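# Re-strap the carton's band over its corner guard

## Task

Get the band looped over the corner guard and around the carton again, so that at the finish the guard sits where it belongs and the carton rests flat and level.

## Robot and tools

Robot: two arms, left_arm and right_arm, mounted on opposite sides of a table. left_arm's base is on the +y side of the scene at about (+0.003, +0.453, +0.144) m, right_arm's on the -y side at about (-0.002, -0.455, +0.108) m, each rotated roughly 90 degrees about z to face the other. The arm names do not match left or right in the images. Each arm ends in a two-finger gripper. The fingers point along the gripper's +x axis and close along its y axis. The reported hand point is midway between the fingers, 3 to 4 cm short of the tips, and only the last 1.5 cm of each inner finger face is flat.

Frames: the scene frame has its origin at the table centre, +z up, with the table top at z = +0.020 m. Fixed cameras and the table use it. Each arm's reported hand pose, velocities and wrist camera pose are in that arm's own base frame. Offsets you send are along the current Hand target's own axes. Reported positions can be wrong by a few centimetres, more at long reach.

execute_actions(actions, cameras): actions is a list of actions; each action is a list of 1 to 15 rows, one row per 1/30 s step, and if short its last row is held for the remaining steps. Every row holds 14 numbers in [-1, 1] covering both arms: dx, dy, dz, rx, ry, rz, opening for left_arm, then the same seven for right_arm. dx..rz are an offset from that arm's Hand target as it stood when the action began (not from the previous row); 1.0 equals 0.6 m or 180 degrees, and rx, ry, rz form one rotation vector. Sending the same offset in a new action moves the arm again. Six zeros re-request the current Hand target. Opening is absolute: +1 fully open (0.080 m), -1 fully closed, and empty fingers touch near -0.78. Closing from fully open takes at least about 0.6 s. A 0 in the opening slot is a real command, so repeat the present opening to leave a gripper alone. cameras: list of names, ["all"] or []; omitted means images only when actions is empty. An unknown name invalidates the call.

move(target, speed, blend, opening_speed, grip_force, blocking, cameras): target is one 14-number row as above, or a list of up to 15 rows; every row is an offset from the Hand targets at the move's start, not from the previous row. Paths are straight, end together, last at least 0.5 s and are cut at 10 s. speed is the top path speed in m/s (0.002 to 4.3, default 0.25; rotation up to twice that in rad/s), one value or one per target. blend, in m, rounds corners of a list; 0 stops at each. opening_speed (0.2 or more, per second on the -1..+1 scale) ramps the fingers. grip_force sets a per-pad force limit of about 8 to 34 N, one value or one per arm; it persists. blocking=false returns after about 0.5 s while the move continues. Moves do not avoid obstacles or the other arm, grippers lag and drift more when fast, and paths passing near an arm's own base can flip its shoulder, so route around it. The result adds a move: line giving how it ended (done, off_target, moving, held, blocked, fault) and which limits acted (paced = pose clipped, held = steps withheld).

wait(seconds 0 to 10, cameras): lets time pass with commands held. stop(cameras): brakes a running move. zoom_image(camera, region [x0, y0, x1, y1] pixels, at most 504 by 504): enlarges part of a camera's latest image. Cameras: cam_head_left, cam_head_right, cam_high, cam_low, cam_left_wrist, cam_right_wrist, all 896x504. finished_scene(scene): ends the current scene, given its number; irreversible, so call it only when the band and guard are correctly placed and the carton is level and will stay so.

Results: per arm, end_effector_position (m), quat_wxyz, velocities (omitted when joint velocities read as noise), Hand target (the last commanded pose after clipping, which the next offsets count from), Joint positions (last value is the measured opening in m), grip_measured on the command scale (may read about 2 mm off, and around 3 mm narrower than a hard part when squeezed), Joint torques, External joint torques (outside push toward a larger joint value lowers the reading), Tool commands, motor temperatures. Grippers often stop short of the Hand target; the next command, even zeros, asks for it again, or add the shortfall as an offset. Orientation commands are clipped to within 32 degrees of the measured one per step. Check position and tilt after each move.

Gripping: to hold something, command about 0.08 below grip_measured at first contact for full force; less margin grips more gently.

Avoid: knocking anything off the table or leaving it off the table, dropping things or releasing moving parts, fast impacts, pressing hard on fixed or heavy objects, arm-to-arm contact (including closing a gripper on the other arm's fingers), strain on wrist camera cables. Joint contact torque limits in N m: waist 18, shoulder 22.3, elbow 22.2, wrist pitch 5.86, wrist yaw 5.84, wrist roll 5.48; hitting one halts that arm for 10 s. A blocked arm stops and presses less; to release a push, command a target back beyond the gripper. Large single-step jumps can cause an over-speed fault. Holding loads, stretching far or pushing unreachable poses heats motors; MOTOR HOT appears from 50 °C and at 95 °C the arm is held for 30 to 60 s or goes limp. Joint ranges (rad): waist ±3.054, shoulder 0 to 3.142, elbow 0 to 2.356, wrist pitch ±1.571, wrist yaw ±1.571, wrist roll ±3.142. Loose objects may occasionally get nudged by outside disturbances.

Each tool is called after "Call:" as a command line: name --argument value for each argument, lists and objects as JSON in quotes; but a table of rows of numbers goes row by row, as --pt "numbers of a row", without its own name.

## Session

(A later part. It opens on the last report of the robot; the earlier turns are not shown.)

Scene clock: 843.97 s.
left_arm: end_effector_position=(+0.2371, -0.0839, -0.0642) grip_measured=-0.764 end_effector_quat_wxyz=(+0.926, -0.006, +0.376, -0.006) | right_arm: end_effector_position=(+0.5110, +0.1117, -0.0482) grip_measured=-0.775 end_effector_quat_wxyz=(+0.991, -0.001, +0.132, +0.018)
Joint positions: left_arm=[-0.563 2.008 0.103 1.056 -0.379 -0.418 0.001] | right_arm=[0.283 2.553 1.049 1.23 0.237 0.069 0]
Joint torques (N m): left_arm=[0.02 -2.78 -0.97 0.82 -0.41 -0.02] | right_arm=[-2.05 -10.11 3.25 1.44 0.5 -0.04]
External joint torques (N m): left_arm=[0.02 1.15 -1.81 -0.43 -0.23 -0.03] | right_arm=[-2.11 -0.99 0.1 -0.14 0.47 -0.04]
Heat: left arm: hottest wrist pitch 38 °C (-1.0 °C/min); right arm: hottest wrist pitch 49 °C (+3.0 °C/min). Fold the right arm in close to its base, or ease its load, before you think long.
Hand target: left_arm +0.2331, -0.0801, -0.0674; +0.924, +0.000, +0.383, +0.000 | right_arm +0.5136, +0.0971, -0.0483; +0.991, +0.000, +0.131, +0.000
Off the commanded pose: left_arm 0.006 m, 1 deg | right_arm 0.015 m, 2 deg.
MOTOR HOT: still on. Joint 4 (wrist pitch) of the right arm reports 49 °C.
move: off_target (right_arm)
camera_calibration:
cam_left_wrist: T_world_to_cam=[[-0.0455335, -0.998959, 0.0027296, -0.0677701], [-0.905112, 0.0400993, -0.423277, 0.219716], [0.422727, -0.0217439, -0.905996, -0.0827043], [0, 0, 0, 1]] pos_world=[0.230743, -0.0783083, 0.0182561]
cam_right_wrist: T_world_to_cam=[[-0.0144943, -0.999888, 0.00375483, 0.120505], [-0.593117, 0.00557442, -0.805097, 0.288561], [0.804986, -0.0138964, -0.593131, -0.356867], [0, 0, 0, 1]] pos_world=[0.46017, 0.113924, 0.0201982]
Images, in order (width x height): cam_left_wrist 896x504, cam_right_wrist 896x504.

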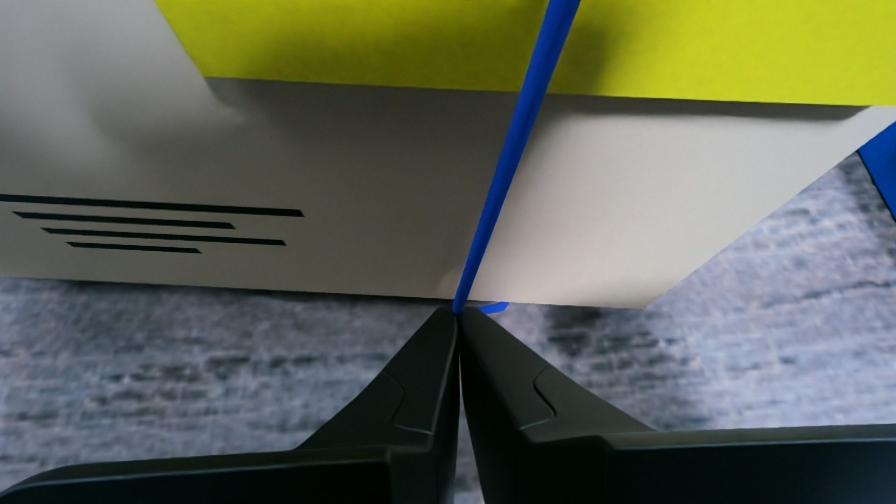

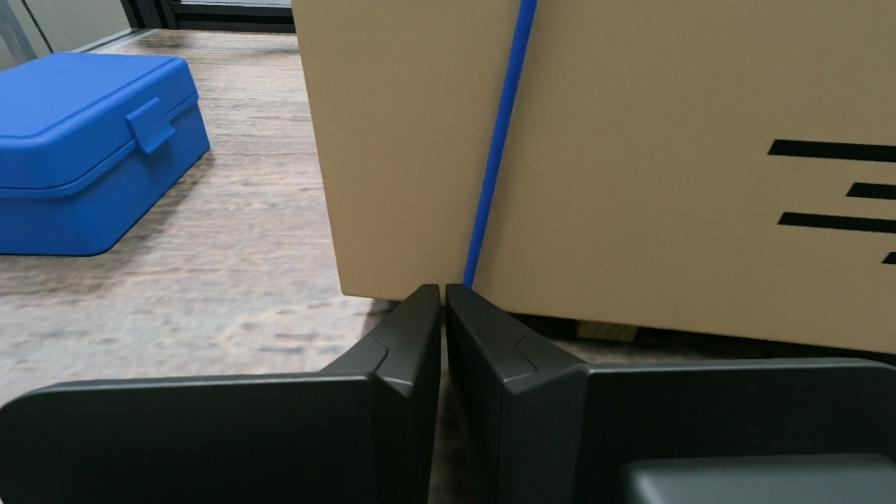

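Call:
move --target '[0, 0, 0, 0, 0, 0, -1.0, 0, -0.03, 0, 0, 0, 0, -1.0]' --speed 0.03 --cameras '["cam_right_wrist", "cam_left_wrist"]'

Scene clock: 860.83 s.
left_arm: end_effector_position=(+0.2371, -0.0839, -0.0642) grip_measured=-0.764 end_effector_quat_wxyz=(+0.926, -0.006, +0.376, -0.006) | right_arm: end_effector_position=(+0.5094, +0.0932, -0.0518) grip_measured=-0.775 end_effector_quat_wxyz=(+0.990, -0.002, +0.137, +0.018)
Joint positions: left_arm=[-0.563 2.008 0.103 1.056 -0.379 -0.418 0.001] | right_arm=[0.237 2.553 1.025 1.247 0.193 0.057 0]
Joint torques (N m): left_arm=[0.01 -2.77 -0.97 0.82 -0.41 -0.03] | right_arm=[-2.07 -10.59 3.65 1.51 0.47 -0.04]
External joint torques (N m): left_arm=[0.01 1.14 -1.79 -0.42 -0.23 -0.03] | right_arm=[-1.98 -1.63 0.62 -0.07 0.43 -0.04]
Heat: left arm: hottest wrist pitch 38 °C (-1.0 °C/min); right arm: hottest wrist pitch 51 °C (+3.0 °C/min). Fold the right arm in close to its base, or ease its load, before you think long.
Hand target: left_arm +0.2331, -0.0801, -0.0674; +0.924, +0.000, +0.383, +0.000 | right_arm +0.5136, +0.0791, -0.0482; +0.991, +0.000, +0.131, +0.000
Off the commanded pose: left_arm 0.006 m, 1 deg | right_arm 0.015 m, 2 deg.
MOTOR HOT: still on. Joint 4 (wrist pitch) of the right arm reports 51 °C.
move: off_target (right_arm)
camera_calibration:
cam_left_wrist: T_world_to_cam=[[-0.0455335, -0.998959, 0.0027296, -0.0677701], [-0.905112, 0.0400993, -0.423277, 0.219716], [0.422727, -0.0217439, -0.905996, -0.0827043], [0, 0, 0, 1]] pos_world=[0.230743, -0.0783083, 0.0182561]
cam_right_wrist: T_world_to_cam=[[-0.0146357, -0.999874, 0.00614994, 0.102134], [-0.600592, 0.0038734, -0.799546, 0.289115], [0.799422, -0.0153955, -0.600573, -0.355334], [0, 0, 0, 1]] pos_world=[0.459197, 0.0955308, 0.0171288]
Images, in order (width x height): cam_left_wrist 896x504, cam_right_wrist 896x504.

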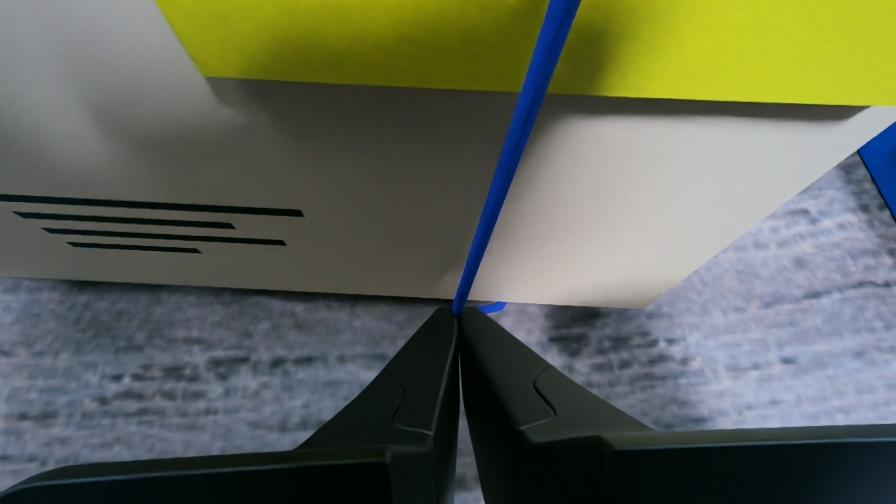

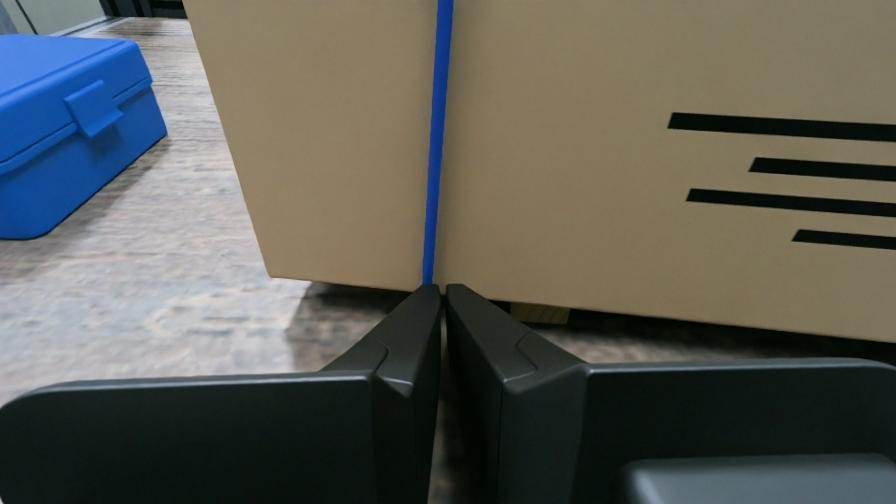

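Call:
move --target '[0, 0, 0, 0, 0, 0, -1.0, -0.05, 0.0233, -0.0065, 0, 0, 0, -1.0]' --speed 0.06 --cameras '["cam_right_wrist"]'

Scene clock: 873.23 s.
left_arm: end_effector_position=(+0.2371, -0.0839, -0.0642) grip_measured=-0.764 end_effector_quat_wxyz=(+0.926, -0.005, +0.376, -0.006) | right_arm: end_effector_position=(+0.4813, +0.0920, -0.0552) grip_measured=-0.775 end_effector_quat_wxyz=(+0.990, -0.005, +0.143, +0.000)
Joint positions: left_arm=[-0.563 2.008 0.103 1.056 -0.38 -0.418 0.001] | right_arm=[0.267 2.532 0.913 1.323 0.256 0.067 0]
Joint torques (N m): left_arm=[0.04 -2.77 -0.96 0.82 -0.41 -0.02] | right_arm=[0.16 -12.54 2.22 1.51 0.13 0.12]
External joint torques (N m): left_arm=[0.03 1.19 -1.82 -0.45 -0.23 -0.02] | right_arm=[0.14 -4.02 -0.43 -0.1 0.09 0.11]
Heat: left arm: hottest wrist pitch 38 °C (-1.0 °C/min); right arm: hottest wrist pitch 51 °C (+1.0 °C/min). Fold the right arm in close to its base, or ease its load, before you think long.
Hand target: left_arm +0.2331, -0.0801, -0.0674; +0.924, +0.000, +0.383, +0.000 | right_arm +0.4837, +0.0931, -0.0441; +0.991, +0.000, +0.131, +0.000
Off the commanded pose: left_arm 0.006 m, 1 deg | right_arm 0.011 m, 1 deg.
MOTOR HOT: still on. Joint 4 (wrist pitch) of the right arm reports 51 °C.
move: off_target (right_arm)
camera_calibration:
cam_right_wrist: T_world_to_cam=[[-0.0479562, -0.998687, 0.018039, 0.117105], [-0.609125, 0.0149272, -0.792934, 0.272888], [0.791623, -0.0490141, -0.60904, -0.328561], [0, 0, 0, 1]] pos_world=[0.431935, 0.0967737, 0.014163]
Images, in order (width x height): cam_right_wrist 896x504.

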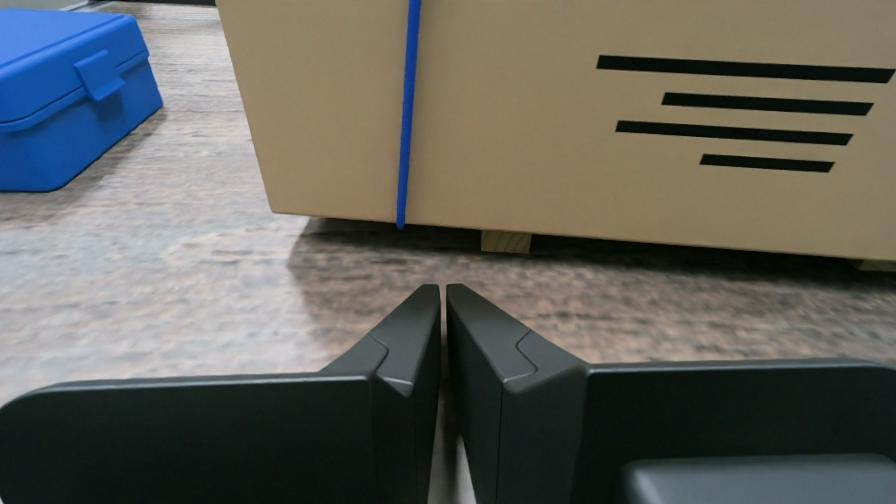

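Call:
move --target '[0.0059, -0.0073, -0.0295, 0, 0, 0, -1.0, 0, 0, 0, 0, 0, 0, -1.0]' --speed 0.05 --cameras '["cam_left_wrist", "cam_right_wrist"]'

Call:
zoom_image --camera "cam_left_wrist" --region '[320, 150, 720, 380]'

Scene clock: 892.33 s.
left_arm: end_effector_position=(+0.2291, -0.0884, -0.0778) grip_measured=-0.764 end_effector_quat_wxyz=(+0.928, -0.008, +0.372, -0.003) | right_arm: end_effector_position=(+0.4812, +0.0920, -0.0553) grip_measured=-0.775 end_effector_quat_wxyz=(+0.990, -0.005, +0.143, +0.000)
Joint positions: left_arm=[-0.624 2.174 0.099 1.215 -0.425 -0.471 0.001] | right_arm=[0.267 2.532 0.912 1.323 0.256 0.067 0]
Joint torques (N m): left_arm=[-0.19 -2.56 -2.02 0.57 -0.24 -0.03] | right_arm=[0.11 -12.6 2.31 1.5 0.13 0.11]
External joint torques (N m): left_arm=[-0.19 1.53 -1.96 -0.66 -0.04 -0.03] | right_arm=[0.12 -4.15 -0.27 -0.08 0.08 0.1]
Motor temperatures (°C): left_arm=[31 31 31 38 34 32] | right_arm=[28 47 31 53 35 31]
Heat: left arm: hottest wrist pitch 38 °C (+0.0 °C/min); right arm: hottest wrist pitch 53 °C (+3.0 °C/min). Fold the right arm in close to its base, or ease its load, before you think long.
Hand target: left_arm +0.2231, -0.0845, -0.0824; +0.924, +0.000, +0.383, +0.000 | right_arm +0.4836, +0.0931, -0.0442; +0.991, +0.000, +0.131, +0.000
Off the commanded pose: left_arm 0.009 m, 2 deg | right_arm 0.011 m, 1 deg.
MOTOR HOT: still on. Joint 4 (wrist pitch) of the right arm reports 53 °C.
move: off_target (left_arm, right_arm)
camera_calibration:
cam_left_wrist: T_world_to_cam=[[-0.0389734, -0.999227, 0.00520147, -0.0739192], [-0.901254, 0.0329032, -0.432039, 0.20481], [0.431534, -0.0215259, -0.90184, -0.0934013], [0, 0, 0, 1]] pos_world=[0.222011, -0.0826115, 0.00463754]
cam_right_wrist: T_world_to_cam=[[-0.047892, -0.998688, 0.0181375, 0.117073], [-0.609464, 0.0148307, -0.792675, 0.272902], [0.791366, -0.049017, -0.609374, -0.328426], [0, 0, 0, 1]] pos_world=[0.431836, 0.0967737, 0.0140644]
Images, in order (width x height): cam_left_wrist 896x504, cam_right_wrist 896x504.

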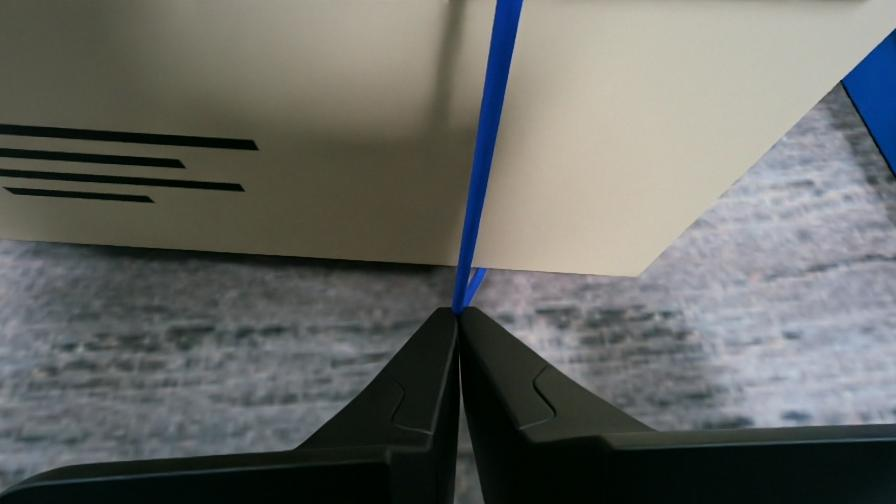

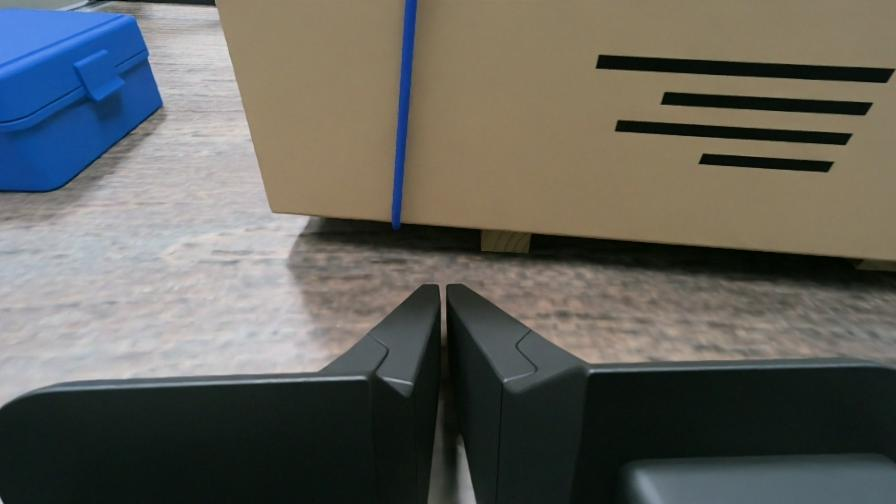

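Scaled by 1.260.

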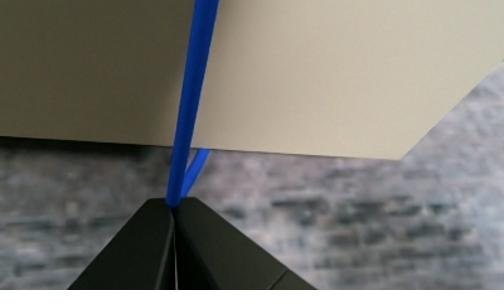

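Call:
move --pt "-0.0018 -0.0183 0.0522 0 0 0 -1.0 0 0.0433 0 0 0 0 -1.0" --pt "-0.0018 -0.0183 0.0522 0 0 0 -1.0 0.0538 0.0433 0.011 0 0 0 -1.0" --speed '[0.08, 0.05]' --cameras '["cam_left_wrist", "cam_right_wrist"]'

Scene clock: 918.17 s.
left_arm: end_effector_position=(+0.2416, -0.0946, -0.0624) grip_measured=-0.764 end_effector_quat_wxyz=(+0.922, +0.003, +0.388, +0.000) | right_arm: end_effector_position=(+0.5121, +0.1196, -0.0428) grip_measured=-0.775 end_effector_quat_wxyz=(+0.991, +0.000, +0.130, +0.000)
Joint positions: left_arm=[-0.609 1.937 0.163 0.879 -0.414 -0.457 0.001] | right_arm=[0.316 2.541 1.065 1.202 0.306 0.084 0]
Joint torques (N m): left_arm=[0.32 -5.13 0.85 0.8 -0.2 0.08] | right_arm=[-0.44 -8.38 6.13 0.79 -0.18 -0.03]
External joint torques (N m): left_arm=[0.35 -1.03 -0.64 -0.42 -0.01 0.07] | right_arm=[-0.39 0.79 2.84 -0.79 -0.23 -0.03]
Heat: left arm: hottest wrist pitch 38 °C (+0.0 °C/min); right arm: hottest wrist pitch 53 °C (+2.0 °C/min). Fold the right arm in close to its base, or ease its load, before you think long.
Hand target: left_arm +0.2445, -0.0954, -0.0595; +0.924, +0.000, +0.383, +0.000 | right_arm +0.5165, +0.1191, -0.0463; +0.991, +0.000, +0.131, +0.000
Off the commanded pose: left_arm 0.004 m, 1 deg | right_arm 0.006 m, 0 deg.
MOTOR HOT: still on. Joint 4 (wrist pitch) of the right arm reports 53 °C.
move: done
camera_calibration:
cam_left_wrist: T_world_to_cam=[[-0.0417023, -0.998993, -0.0165524, -0.0804518], [-0.915235, 0.0448404, -0.400417, 0.229304], [0.400756, -0.00154895, -0.916183, -0.0765926], [0, 0, 0, 1]] pos_world=[0.237207, -0.0907715, 0.0203129]
cam_right_wrist: T_world_to_cam=[[-0.0512765, -0.998658, 0.00732088, 0.147246], [-0.589216, 0.0243332, -0.807609, 0.289151], [0.806347, -0.0457249, -0.589673, -0.351143], [0, 0, 0, 1]] pos_world=[0.461066, 0.123957, 0.0253837]
Images, in order (width x height): cam_left_wrist 896x504, cam_right_wrist 896x504.

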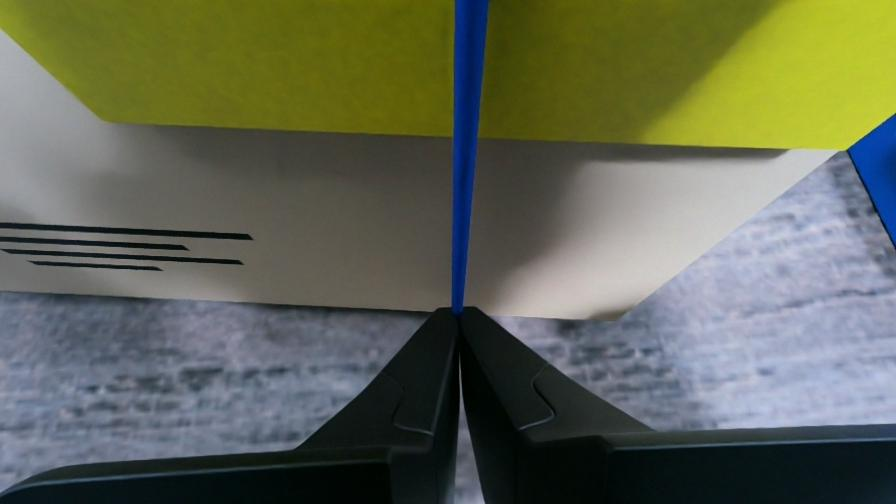

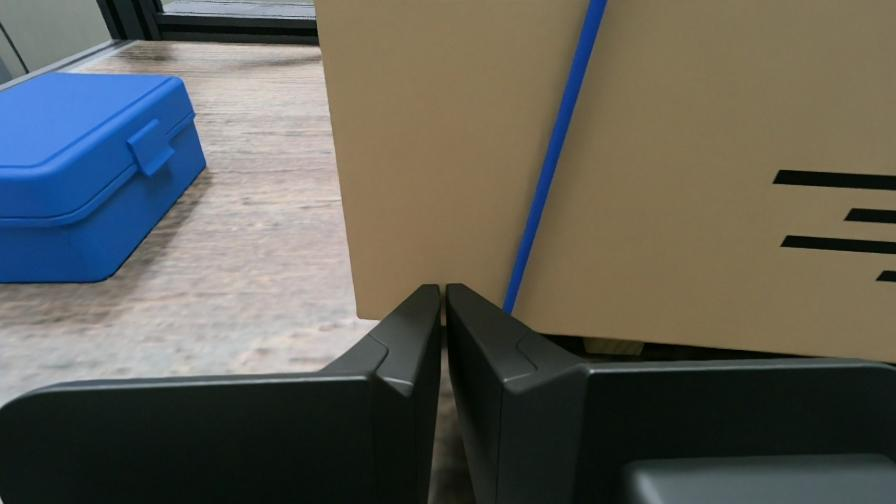

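Call:
move --target '[0, 0, 0, 0, 0, 0, -0.3, -0.004, -0.0767, -0.0011, 0, 0, 0, -1.0]' --speed 0.04 --opening_speed 0.6 --cameras '["cam_left_wrist", "cam_right_wrist"]'

Scene clock: 928.03 s.
left_arm: end_effector_position=(+0.2413, -0.0942, -0.0627) grip_measured=-0.303 end_effector_quat_wxyz=(+0.921, +0.004, +0.388, +0.001) | right_arm: end_effector_position=(+0.5094, +0.0879, -0.0487) grip_measured=-0.775 end_effector_quat_wxyz=(+0.990, -0.001, +0.137, +0.020)
Joint positions: left_arm=[-0.608 1.937 0.163 0.877 -0.414 -0.457 0.021] | right_arm=[0.221 2.541 1.015 1.247 0.174 0.052 0]
Joint torques (N m): left_arm=[0.24 -5.1 0.85 0.96 -0.2 0.08] | right_arm=[-2.1 -10.1 4.02 1.48 0.58 -0.04]
External joint torques (N m): left_arm=[0.21 -1.03 -0.61 -0.24 0.01 0.08] | right_arm=[-2.1 -1.06 0.9 -0.13 0.55 -0.04]
Heat: left arm: hottest wrist pitch 38 °C (+0.0 °C/min); right arm: hottest wrist pitch 51 °C (+0.0 °C/min). Fold the right arm in close to its base, or ease its load, before you think long.
Hand target: left_arm +0.2445, -0.0955, -0.0595; +0.924, +0.000, +0.383, +0.000 | right_arm +0.5140, +0.0731, -0.0462; +0.991, +0.000, +0.131, +0.000
Off the commanded pose: left_arm 0.005 m, 1 deg | right_arm 0.016 m, 2 deg.
MOTOR HOT: still on. Joint 4 (wrist pitch) of the right arm reports 51 °C.
move: off_target (right_arm)
camera_calibration:
cam_left_wrist: T_world_to_cam=[[-0.0409575, -0.999003, -0.0177723, -0.0803172], [-0.916006, 0.0446471, -0.398673, 0.229255], [0.399069, -0.0000491465, -0.916921, -0.0761829], [0, 0, 0, 1]] pos_world=[0.237112, -0.0904764, 0.0201169]
cam_right_wrist: T_world_to_cam=[[-0.010862, -0.99993, 0.00467388, 0.0949016], [-0.599886, 0.00277666, -0.800081, 0.291316], [0.800012, -0.0114943, -0.599874, -0.354253], [0, 0, 0, 1]] pos_world=[0.459194, 0.0900142, 0.020126]
Images, in order (width x height): cam_left_wrist 896x504, cam_right_wrist 896x504.

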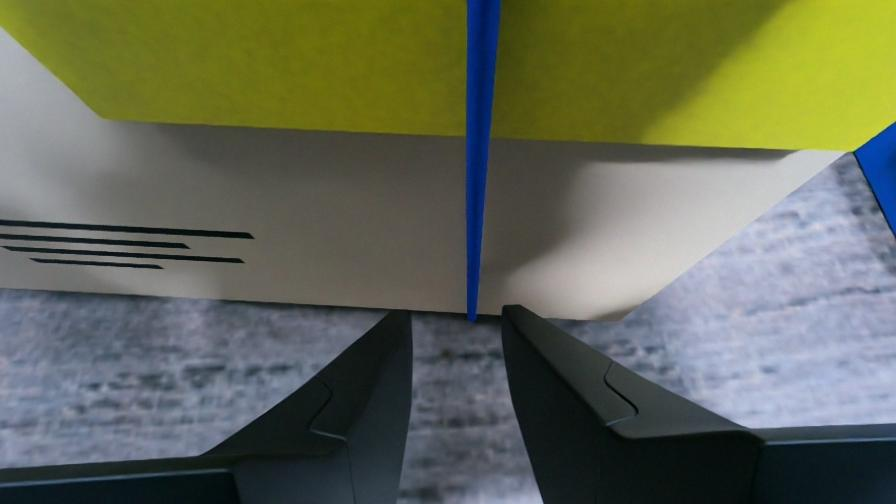

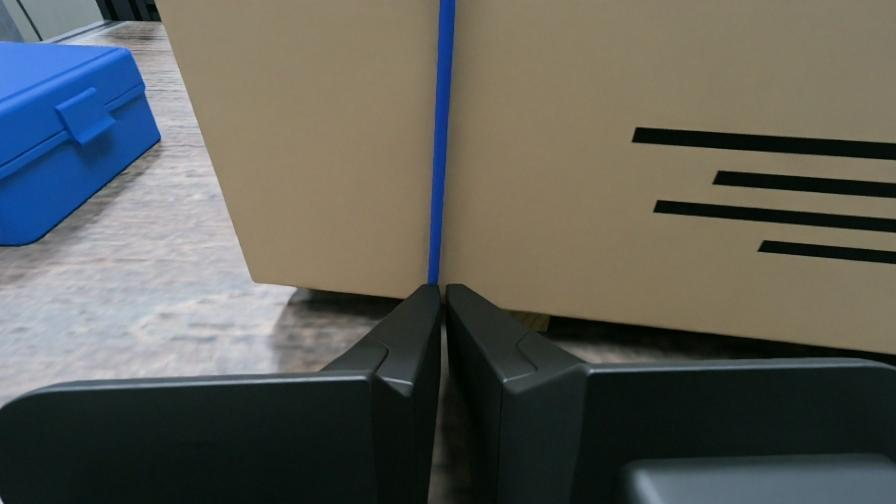

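Call:
move --target '[-0.0417, 0, 0, 0, 0, 0, -0.3, -0.05, 0.0233, -0.0065, 0, 0, 0, -1.0]' --speed 0.08 --cameras '["cam_right_wrist", "cam_left_wrist"]'

Scene clock: 944.13 s.
left_arm: end_effector_position=(+0.2274, -0.0958, -0.0436) grip_measured=-0.303 end_effector_quat_wxyz=(+0.923, +0.001, +0.386, +0.000) | right_arm: end_effector_position=(+0.4815, +0.0864, -0.0533) grip_measured=-0.775 end_effector_quat_wxyz=(+0.990, -0.005, +0.143, +0.001)
Joint positions: left_arm=[-0.667 1.732 0.124 0.697 -0.449 -0.509 0.021] | right_arm=[0.251 2.523 0.904 1.323 0.24 0.062 0]
Joint torques (N m): left_arm=[-0.23 -4.67 0.57 0.88 -0.35 -0.03] | right_arm=[0.02 -12.59 2.31 1.5 0.11 0.11]
External joint torques (N m): left_arm=[-0.23 -1.24 -1.65 -0.29 -0.13 -0.03] | right_arm=[0.1 -4.09 -0.35 -0.1 0.06 0.11]
Heat: left arm: hottest wrist pitch 38 °C (+0.0 °C/min); right arm: hottest wrist pitch 51 °C (-1.0 °C/min). Fold the right arm in close to its base, or ease its load, before you think long.
Hand target: left_arm +0.2269, -0.0955, -0.0418; +0.924, +0.000, +0.382, +0.000 | right_arm +0.4840, +0.0871, -0.0422; +0.991, +0.000, +0.131, +0.000
Off the commanded pose: left_arm 0.002 m, 0 deg | right_arm 0.011 m, 1 deg.
MOTOR HOT: still on. Joint 4 (wrist pitch) of the right arm reports 51 °C.
move: off_target (right_arm)
camera_calibration:
cam_left_wrist: T_world_to_cam=[[-0.0404335, -0.999107, -0.0122587, -0.0819955], [-0.913708, 0.0419369, -0.404202, 0.223124], [0.404355, -0.0051425, -0.914588, -0.0547558], [0, 0, 0, 1]] pos_world=[0.222695, -0.0915609, 0.0391029]
cam_right_wrist: T_world_to_cam=[[-0.0473333, -0.998722, 0.0177153, 0.111229], [-0.609535, 0.0148288, -0.79262, 0.274844], [0.791345, -0.0483155, -0.609458, -0.327852], [0, 0, 0, 1]] pos_world=[0.432236, 0.0911706, 0.0160647]
Images, in order (width x height): cam_left_wrist 896x504, cam_right_wrist 896x504.

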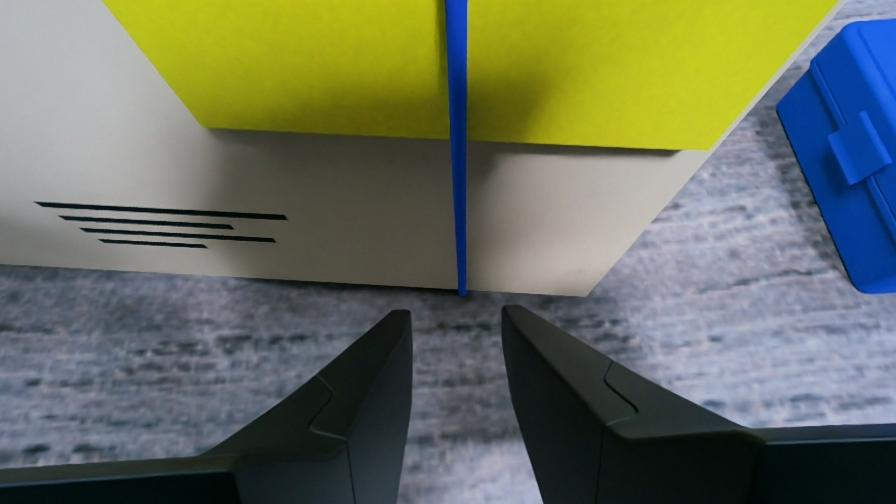

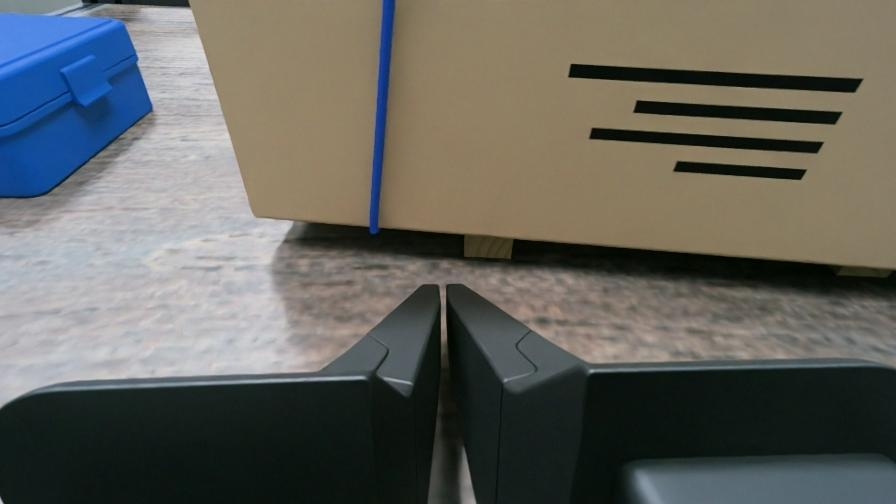

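Call:
move --pt "0 0 0 0 0 0 -0.3 0.0028 0.0355 -0.0105 0 0 0 -0.45" --pt "0 0 0 0 0 0 -0.3 0.0535 0.0355 0.0032 0 0 0 -0.45" --speed '[0.08, 0.05]' --cameras '["cam_right_wrist"]'

Scene clock: 975.73 s.
left_arm: end_effector_position=(+0.2273, -0.0957, -0.0437) grip_measured=-0.303 end_effector_quat_wxyz=(+0.923, +0.001, +0.386, +0.000) | right_arm: end_effector_position=(+0.5106, +0.1086, -0.0464) grip_measured=-0.454 end_effector_quat_wxyz=(+0.991, -0.001, +0.132, -0.001)
Joint positions: left_arm=[-0.667 1.732 0.124 0.696 -0.449 -0.509 0.021] | right_arm=[0.29 2.547 1.048 1.223 0.281 0.076 0.015]
Joint torques (N m): left_arm=[-0.24 -4.53 0.58 0.88 -0.37 -0.03] | right_arm=[-0.44 -8.48 6.14 0.82 -0.21 -0.04]
External joint torques (N m): left_arm=[-0.25 -1.08 -1.7 -0.3 -0.14 -0.03] | right_arm=[-0.5 0.64 2.93 -0.77 -0.25 -0.04]
Motor temperatures (°C): left_arm=[31 34 31 38 34 32] | right_arm=[28 56 31 53 35 31]
Heat: left arm: hottest wrist pitch 38 °C (+0.0 °C/min); right arm: hottest shoulder 56 °C (+7.0 °C/min). Fold the right arm in close to its base, or ease its load, before you think long.
Hand target: left_arm +0.2268, -0.0954, -0.0419; +0.924, +0.000, +0.383, +0.000 | right_arm +0.5156, +0.1083, -0.0487; +0.991, +0.000, +0.131, +0.000
Off the commanded pose: left_arm 0.002 m, 0 deg | right_arm 0.005 m, 0 deg.
MOTOR HOT: still on. Joint 2 (shoulder) of the right arm reports 56 °C.
move: done
camera_calibration:
cam_right_wrist: T_world_to_cam=[[-0.0517425, -0.998621, 0.00883306, 0.136503], [-0.591662, 0.0235285, -0.805843, 0.287013], [0.804524, -0.0469225, -0.592064, -0.351632], [0, 0, 0, 1]] pos_world=[0.459774, 0.113062, 0.0218935]
Images, in order (width x height): cam_right_wrist 896x504.

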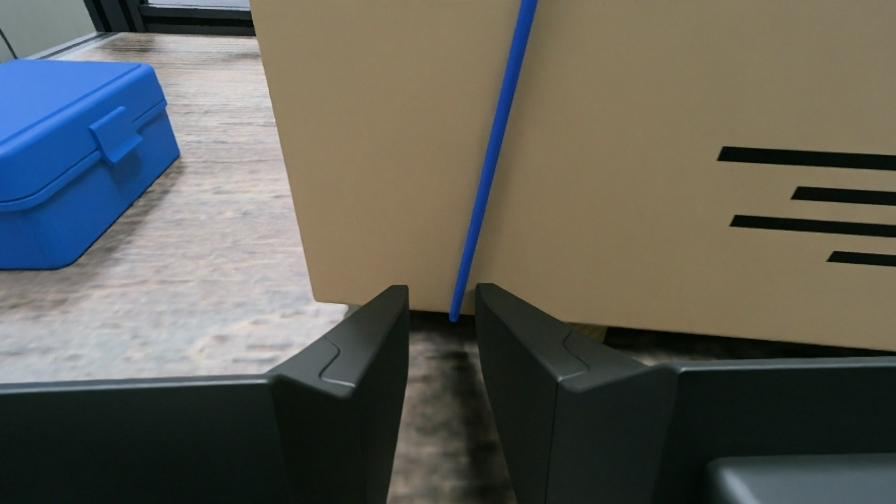

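Call:
move --pt "0 0 0 0 0 0 -0.3 0.003 0 0 0 0 0 -1.0" --pt "0 0 0 0 0 0 -0.3 0.0 -0.05 0 0 0 0 -1.0" --speed 0.04 --cameras '["cam_right_wrist"]'

Scene clock: 984.97 s.
left_arm: end_effector_position=(+0.2273, -0.0957, -0.0437) grip_measured=-0.303 end_effector_quat_wxyz=(+0.923, +0.001, +0.386, +0.000) | right_arm: end_effector_position=(+0.5128, +0.0982, -0.0468) grip_measured=-0.773 end_effector_quat_wxyz=(+0.991, +0.000, +0.131, +0.025)
Joint positions: left_arm=[-0.667 1.732 0.124 0.696 -0.449 -0.509 0.021] | right_arm=[0.242 2.548 1.037 1.244 0.183 0.056 0]
Joint torques (N m): left_arm=[-0.24 -4.55 0.57 0.89 -0.36 -0.03] | right_arm=[-2.62 -9.56 3.21 1.46 0.75 -0.03]
External joint torques (N m): left_arm=[-0.23 -1.11 -1.69 -0.28 -0.13 -0.03] | right_arm=[-2.58 -0.39 0.04 -0.16 0.71 -0.03]
Heat: left arm: hottest wrist pitch 38 °C (+0.0 °C/min); right arm: hottest shoulder 52 °C (+4.0 °C/min). Fold the right arm in close to its base, or ease its load, before you think long.
Hand target: left_arm +0.2268, -0.0954, -0.0419; +0.924, +0.000, +0.383, +0.000 | right_arm +0.5156, +0.0783, -0.0486; +0.991, +0.000, +0.131, +0.000
Off the commanded pose: left_arm 0.002 m, 0 deg | right_arm 0.020 m, 3 deg.
MOTOR HOT: still on. Joint 2 (shoulder) of the right arm reports 52 °C.
move: off_target (right_arm)
camera_calibration:
cam_right_wrist: T_world_to_cam=[[0.0000034161, -0.999999, 0.00100288, 0.0994447], [-0.590643, -0.000811279, -0.806932, 0.290156], [0.806933, -0.000589591, -0.590643, -0.359859], [0, 0, 0, 1]] pos_world=[0.46176, 0.0994679, 0.0214881]
Images, in order (width x height): cam_right_wrist 896x504.

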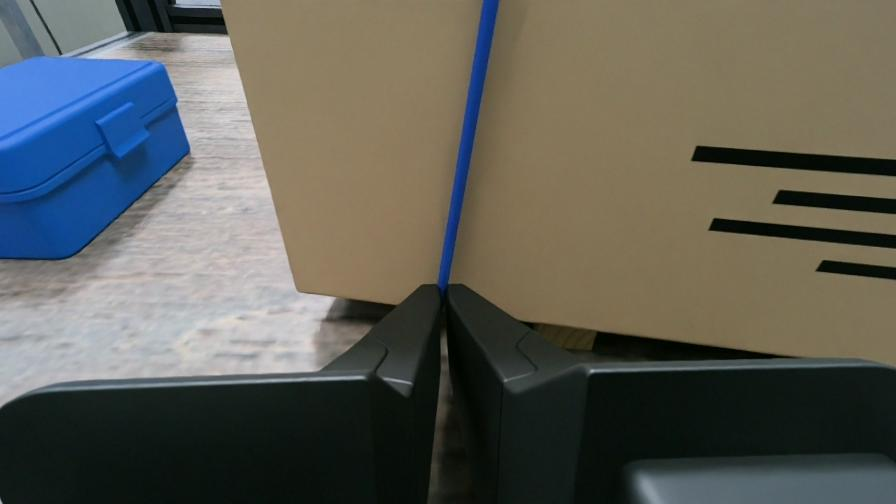

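Call:
move --target '[0, 0, 0, 0, 0, 0, -0.3, 0, -0.035, 0, 0, 0, 0, -1.0]' --speed 0.04 --cameras '["cam_right_wrist"]'

Scene clock: 990.17 s.
left_arm: end_effector_position=(+0.2273, -0.0957, -0.0437) grip_measured=-0.303 end_effector_quat_wxyz=(+0.923, +0.001, +0.386, +0.000) | right_arm: end_effector_position=(+0.5109, +0.0804, -0.0505) grip_measured=-0.775 end_effector_quat_wxyz=(+0.990, -0.001, +0.136, +0.030)
Joint positions: left_arm=[-0.667 1.732 0.124 0.696 -0.449 -0.509 0.021] | right_arm=[0.192 2.548 1.015 1.258 0.125 0.041 0]
Joint torques (N m): left_arm=[-0.25 -4.55 0.58 0.89 -0.35 -0.03] | right_arm=[-3 -9.99 3.57 1.64 0.91 -0.02]
External joint torques (N m): left_arm=[-0.25 -1.11 -1.68 -0.29 -0.13 -0.03] | right_arm=[-3.02 -1.02 0.53 0.03 0.89 -0.02]
Motor temperatures (°C): left_arm=[31 34 31 38 34 32] | right_arm=[28 50 32 51 35 31]
Heat: left arm: hottest wrist pitch 38 °C (+0.0 °C/min); right arm: hottest wrist pitch 51 °C (+0.0 °C/min). Fold the right arm in close to its base, or ease its load, before you think long.
Hand target: left_arm +0.2268, -0.0954, -0.0419; +0.924, +0.000, +0.383, +0.000 | right_arm +0.5155, +0.0574, -0.0487; +0.991, +0.000, +0.131, +0.000
Off the commanded pose: left_arm 0.002 m, 0 deg | right_arm 0.024 m, 4 deg.
MOTOR HOT: still on. Joint 4 (wrist pitch) of the right arm reports 51 °C.
move: off_target (right_arm)
camera_calibration:
cam_right_wrist: T_world_to_cam=[[0.0102346, -0.999946, 0.00196308, 0.0763824], [-0.599186, -0.00770446, -0.800573, 0.291273], [0.800544, 0.00701732, -0.599233, -0.358312], [0, 0, 0, 1]] pos_world=[0.46059, 0.0811367, 0.0183236]
Images, in order (width x height): cam_right_wrist 896x504.

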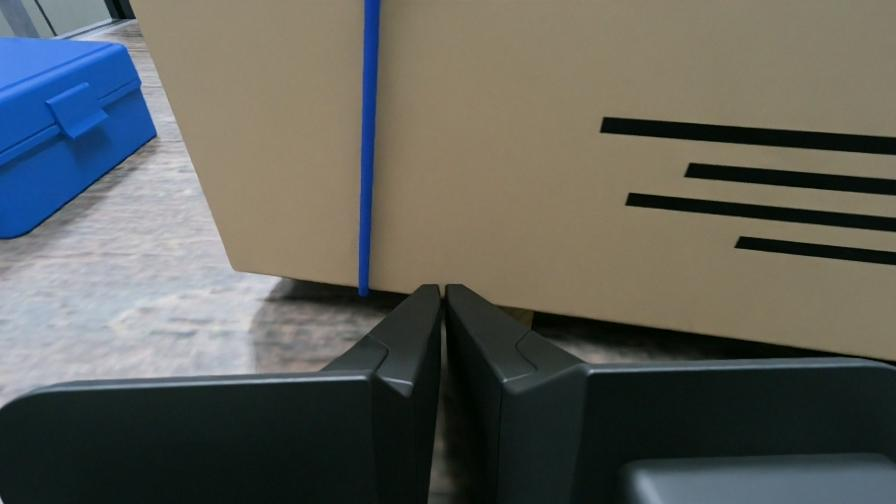

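Call:
move --target '[-0.0833, 0, 0.05, 0, 0, 0, -0.3, -0.25, 0.02, 0.08, 0, 0.05, 0, -1.0]' --speed 0.15 --cameras '["all"]'

Call:
zoom_image --camera "cam_right_wrist" --region '[150, 0, 600, 250]'

Call:
zoom_image --camera "cam_low" --region '[360, 240, 500, 350]'

Call:
zoom_image --camera "cam_head_right" --region '[310, 170, 430, 310]'

Scene clock: 1074.70 s.
left_arm: end_effector_position=(+0.2085, -0.0917, +0.0084) grip_measured=-0.303 end_effector_quat_wxyz=(+0.920, +0.006, +0.392, +0.002) | right_arm: end_effector_position=(+0.3835, +0.0684, +0.0312) grip_measured=-0.775 end_effector_quat_wxyz=(+0.977, -0.003, +0.215, +0.000)
Joint positions: left_arm=[-0.728 1.179 0.17 0.056 -0.486 -0.564 0.021] | right_arm=[0.271 1.866 0.456 0.962 0.248 0.11 0]
Joint torques (N m): left_arm=[-0.24 -2.96 5.24 0.84 -0.39 -0.03] | right_arm=[0.21 -8.66 3.17 1.17 0.16 0.11]
External joint torques (N m): left_arm=[-0.23 -0.84 0.29 -0.32 -0.13 -0.03] | right_arm=[0.25 -3.01 -0.43 -0.39 0.09 0.11]
Heat: left arm: hottest wrist pitch 38 °C (+0.0 °C/min); right arm: hottest wrist pitch 54 °C (+1.0 °C/min). Fold the right arm in close to its base, or ease its load, before you think long.
Hand target: left_arm +0.2127, -0.0955, +0.0147; +0.924, +0.000, +0.383, +0.000 | right_arm +0.3832, +0.0692, +0.0366; +0.978, +0.000, +0.209, +0.000
Off the commanded pose: left_arm 0.008 m, 1 deg | right_arm 0.006 m, 1 deg.
MOTOR HOT: still on. Joint 4 (wrist pitch) of the right arm reports 54 °C.
move: done
camera_calibration:
cam_left_wrist: T_world_to_cam=[[-0.0407833, -0.998896, -0.0233112, -0.0779135], [-0.918912, 0.0466586, -0.391694, 0.22814], [0.39235, 0.0054463, -0.9198, 0.0039012], [0, 0, 0, 1]] pos_world=[0.204932, -0.0884934, 0.0911332]
cam_right_wrist: T_world_to_cam=[[-0.0478133, -0.998612, 0.0221044, 0.0870943], [-0.718748, 0.0190294, -0.69501, 0.320943], [0.693624, -0.0491182, -0.71866, -0.158659], [0, 0, 0, 1]] pos_world=[0.344891, 0.073073, 0.107112]

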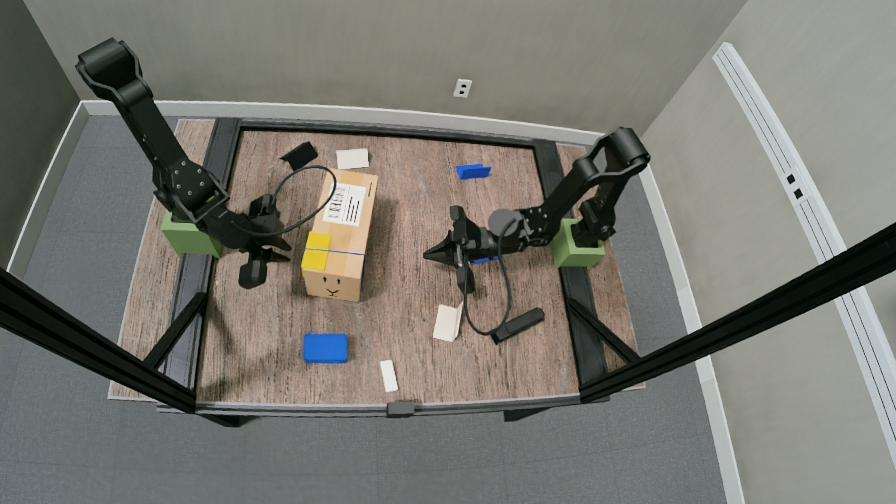

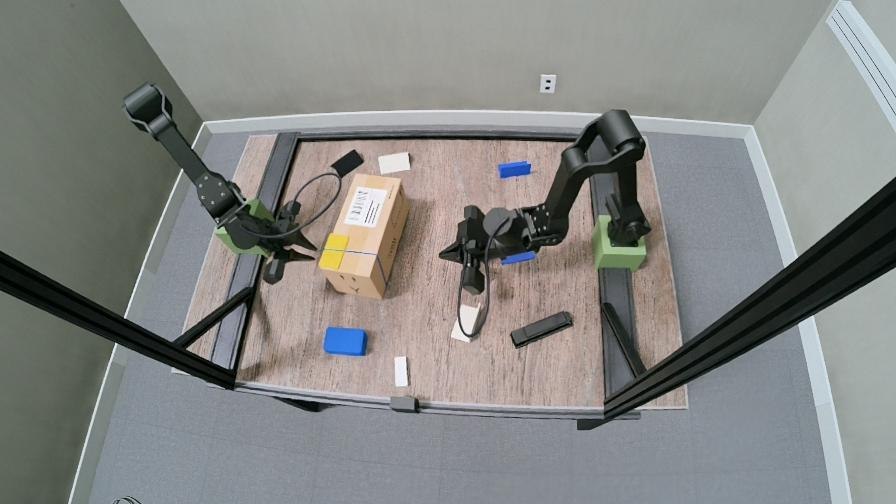

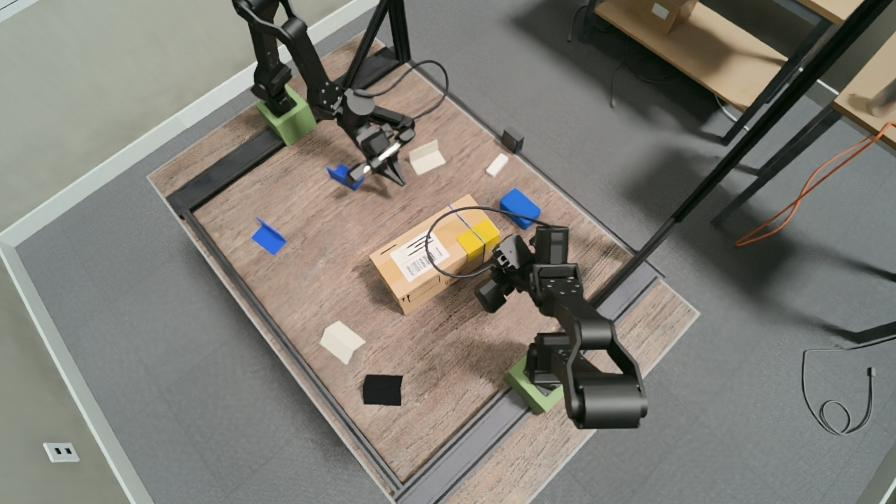

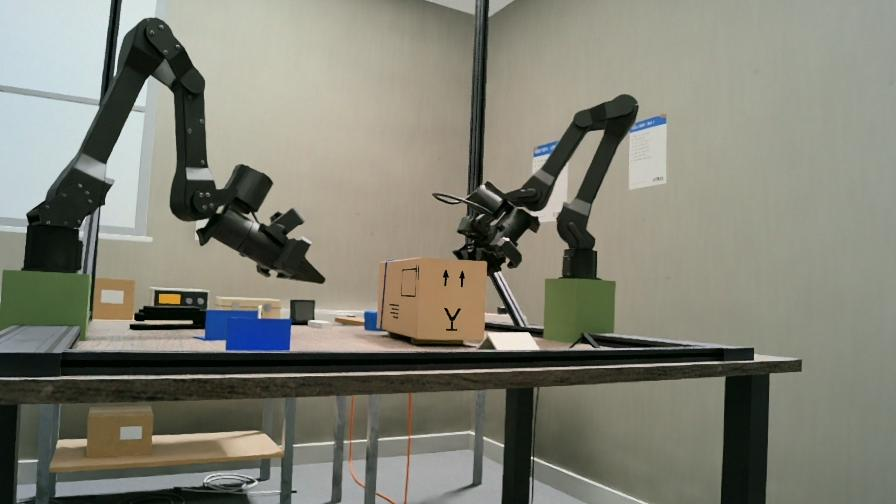

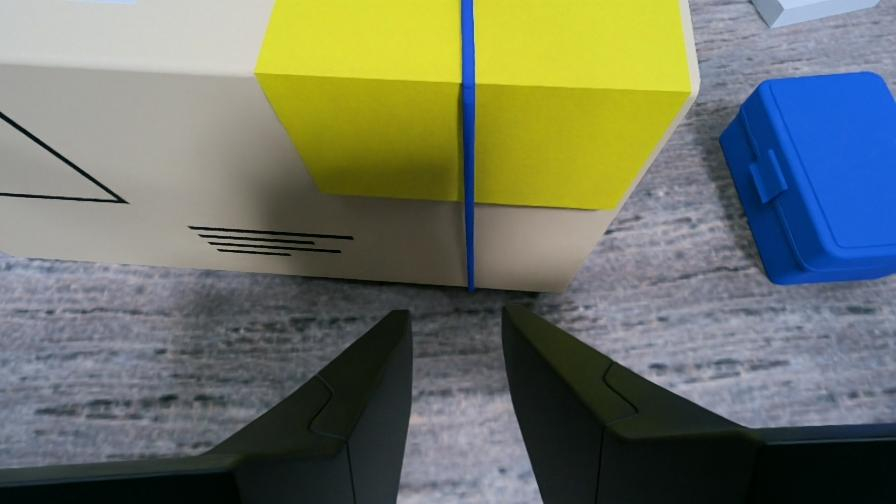

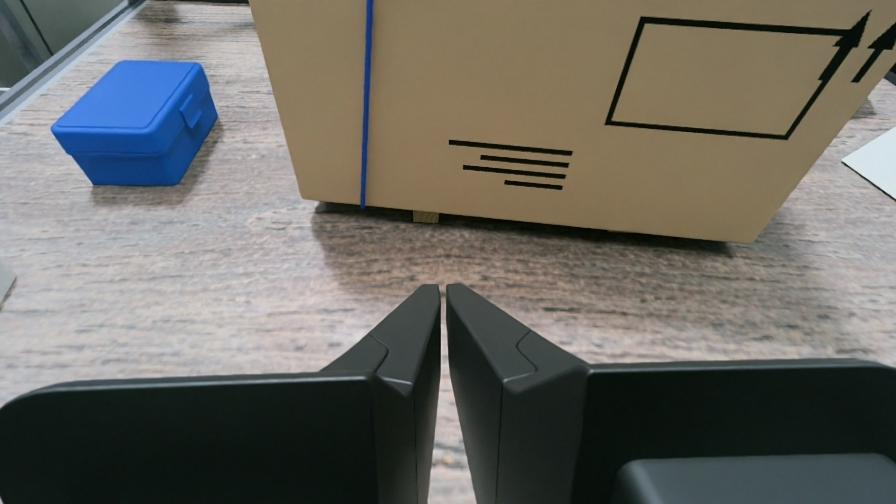

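Scaled by 1.120.

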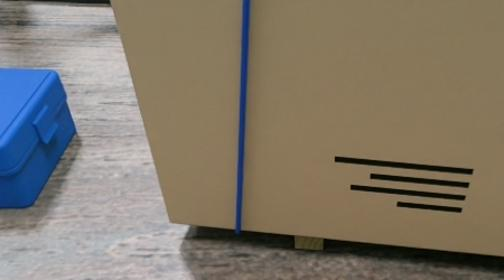

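Scaled by 3.600.

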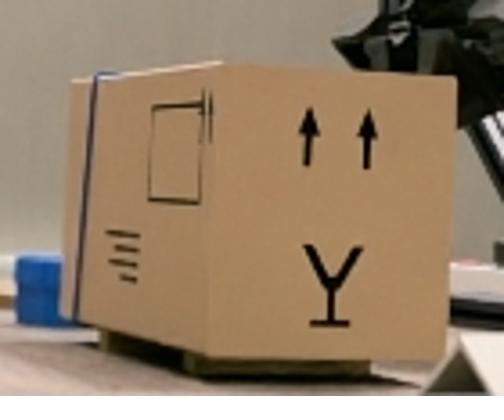

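Scaled by 3.600.

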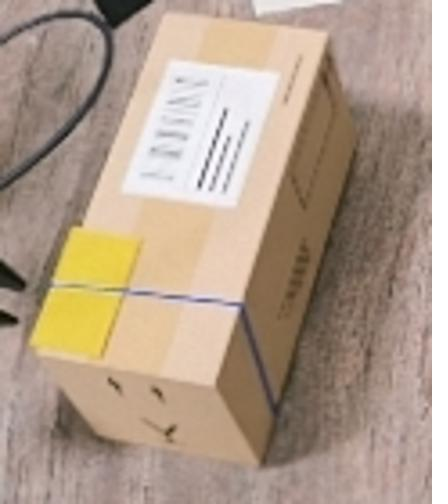

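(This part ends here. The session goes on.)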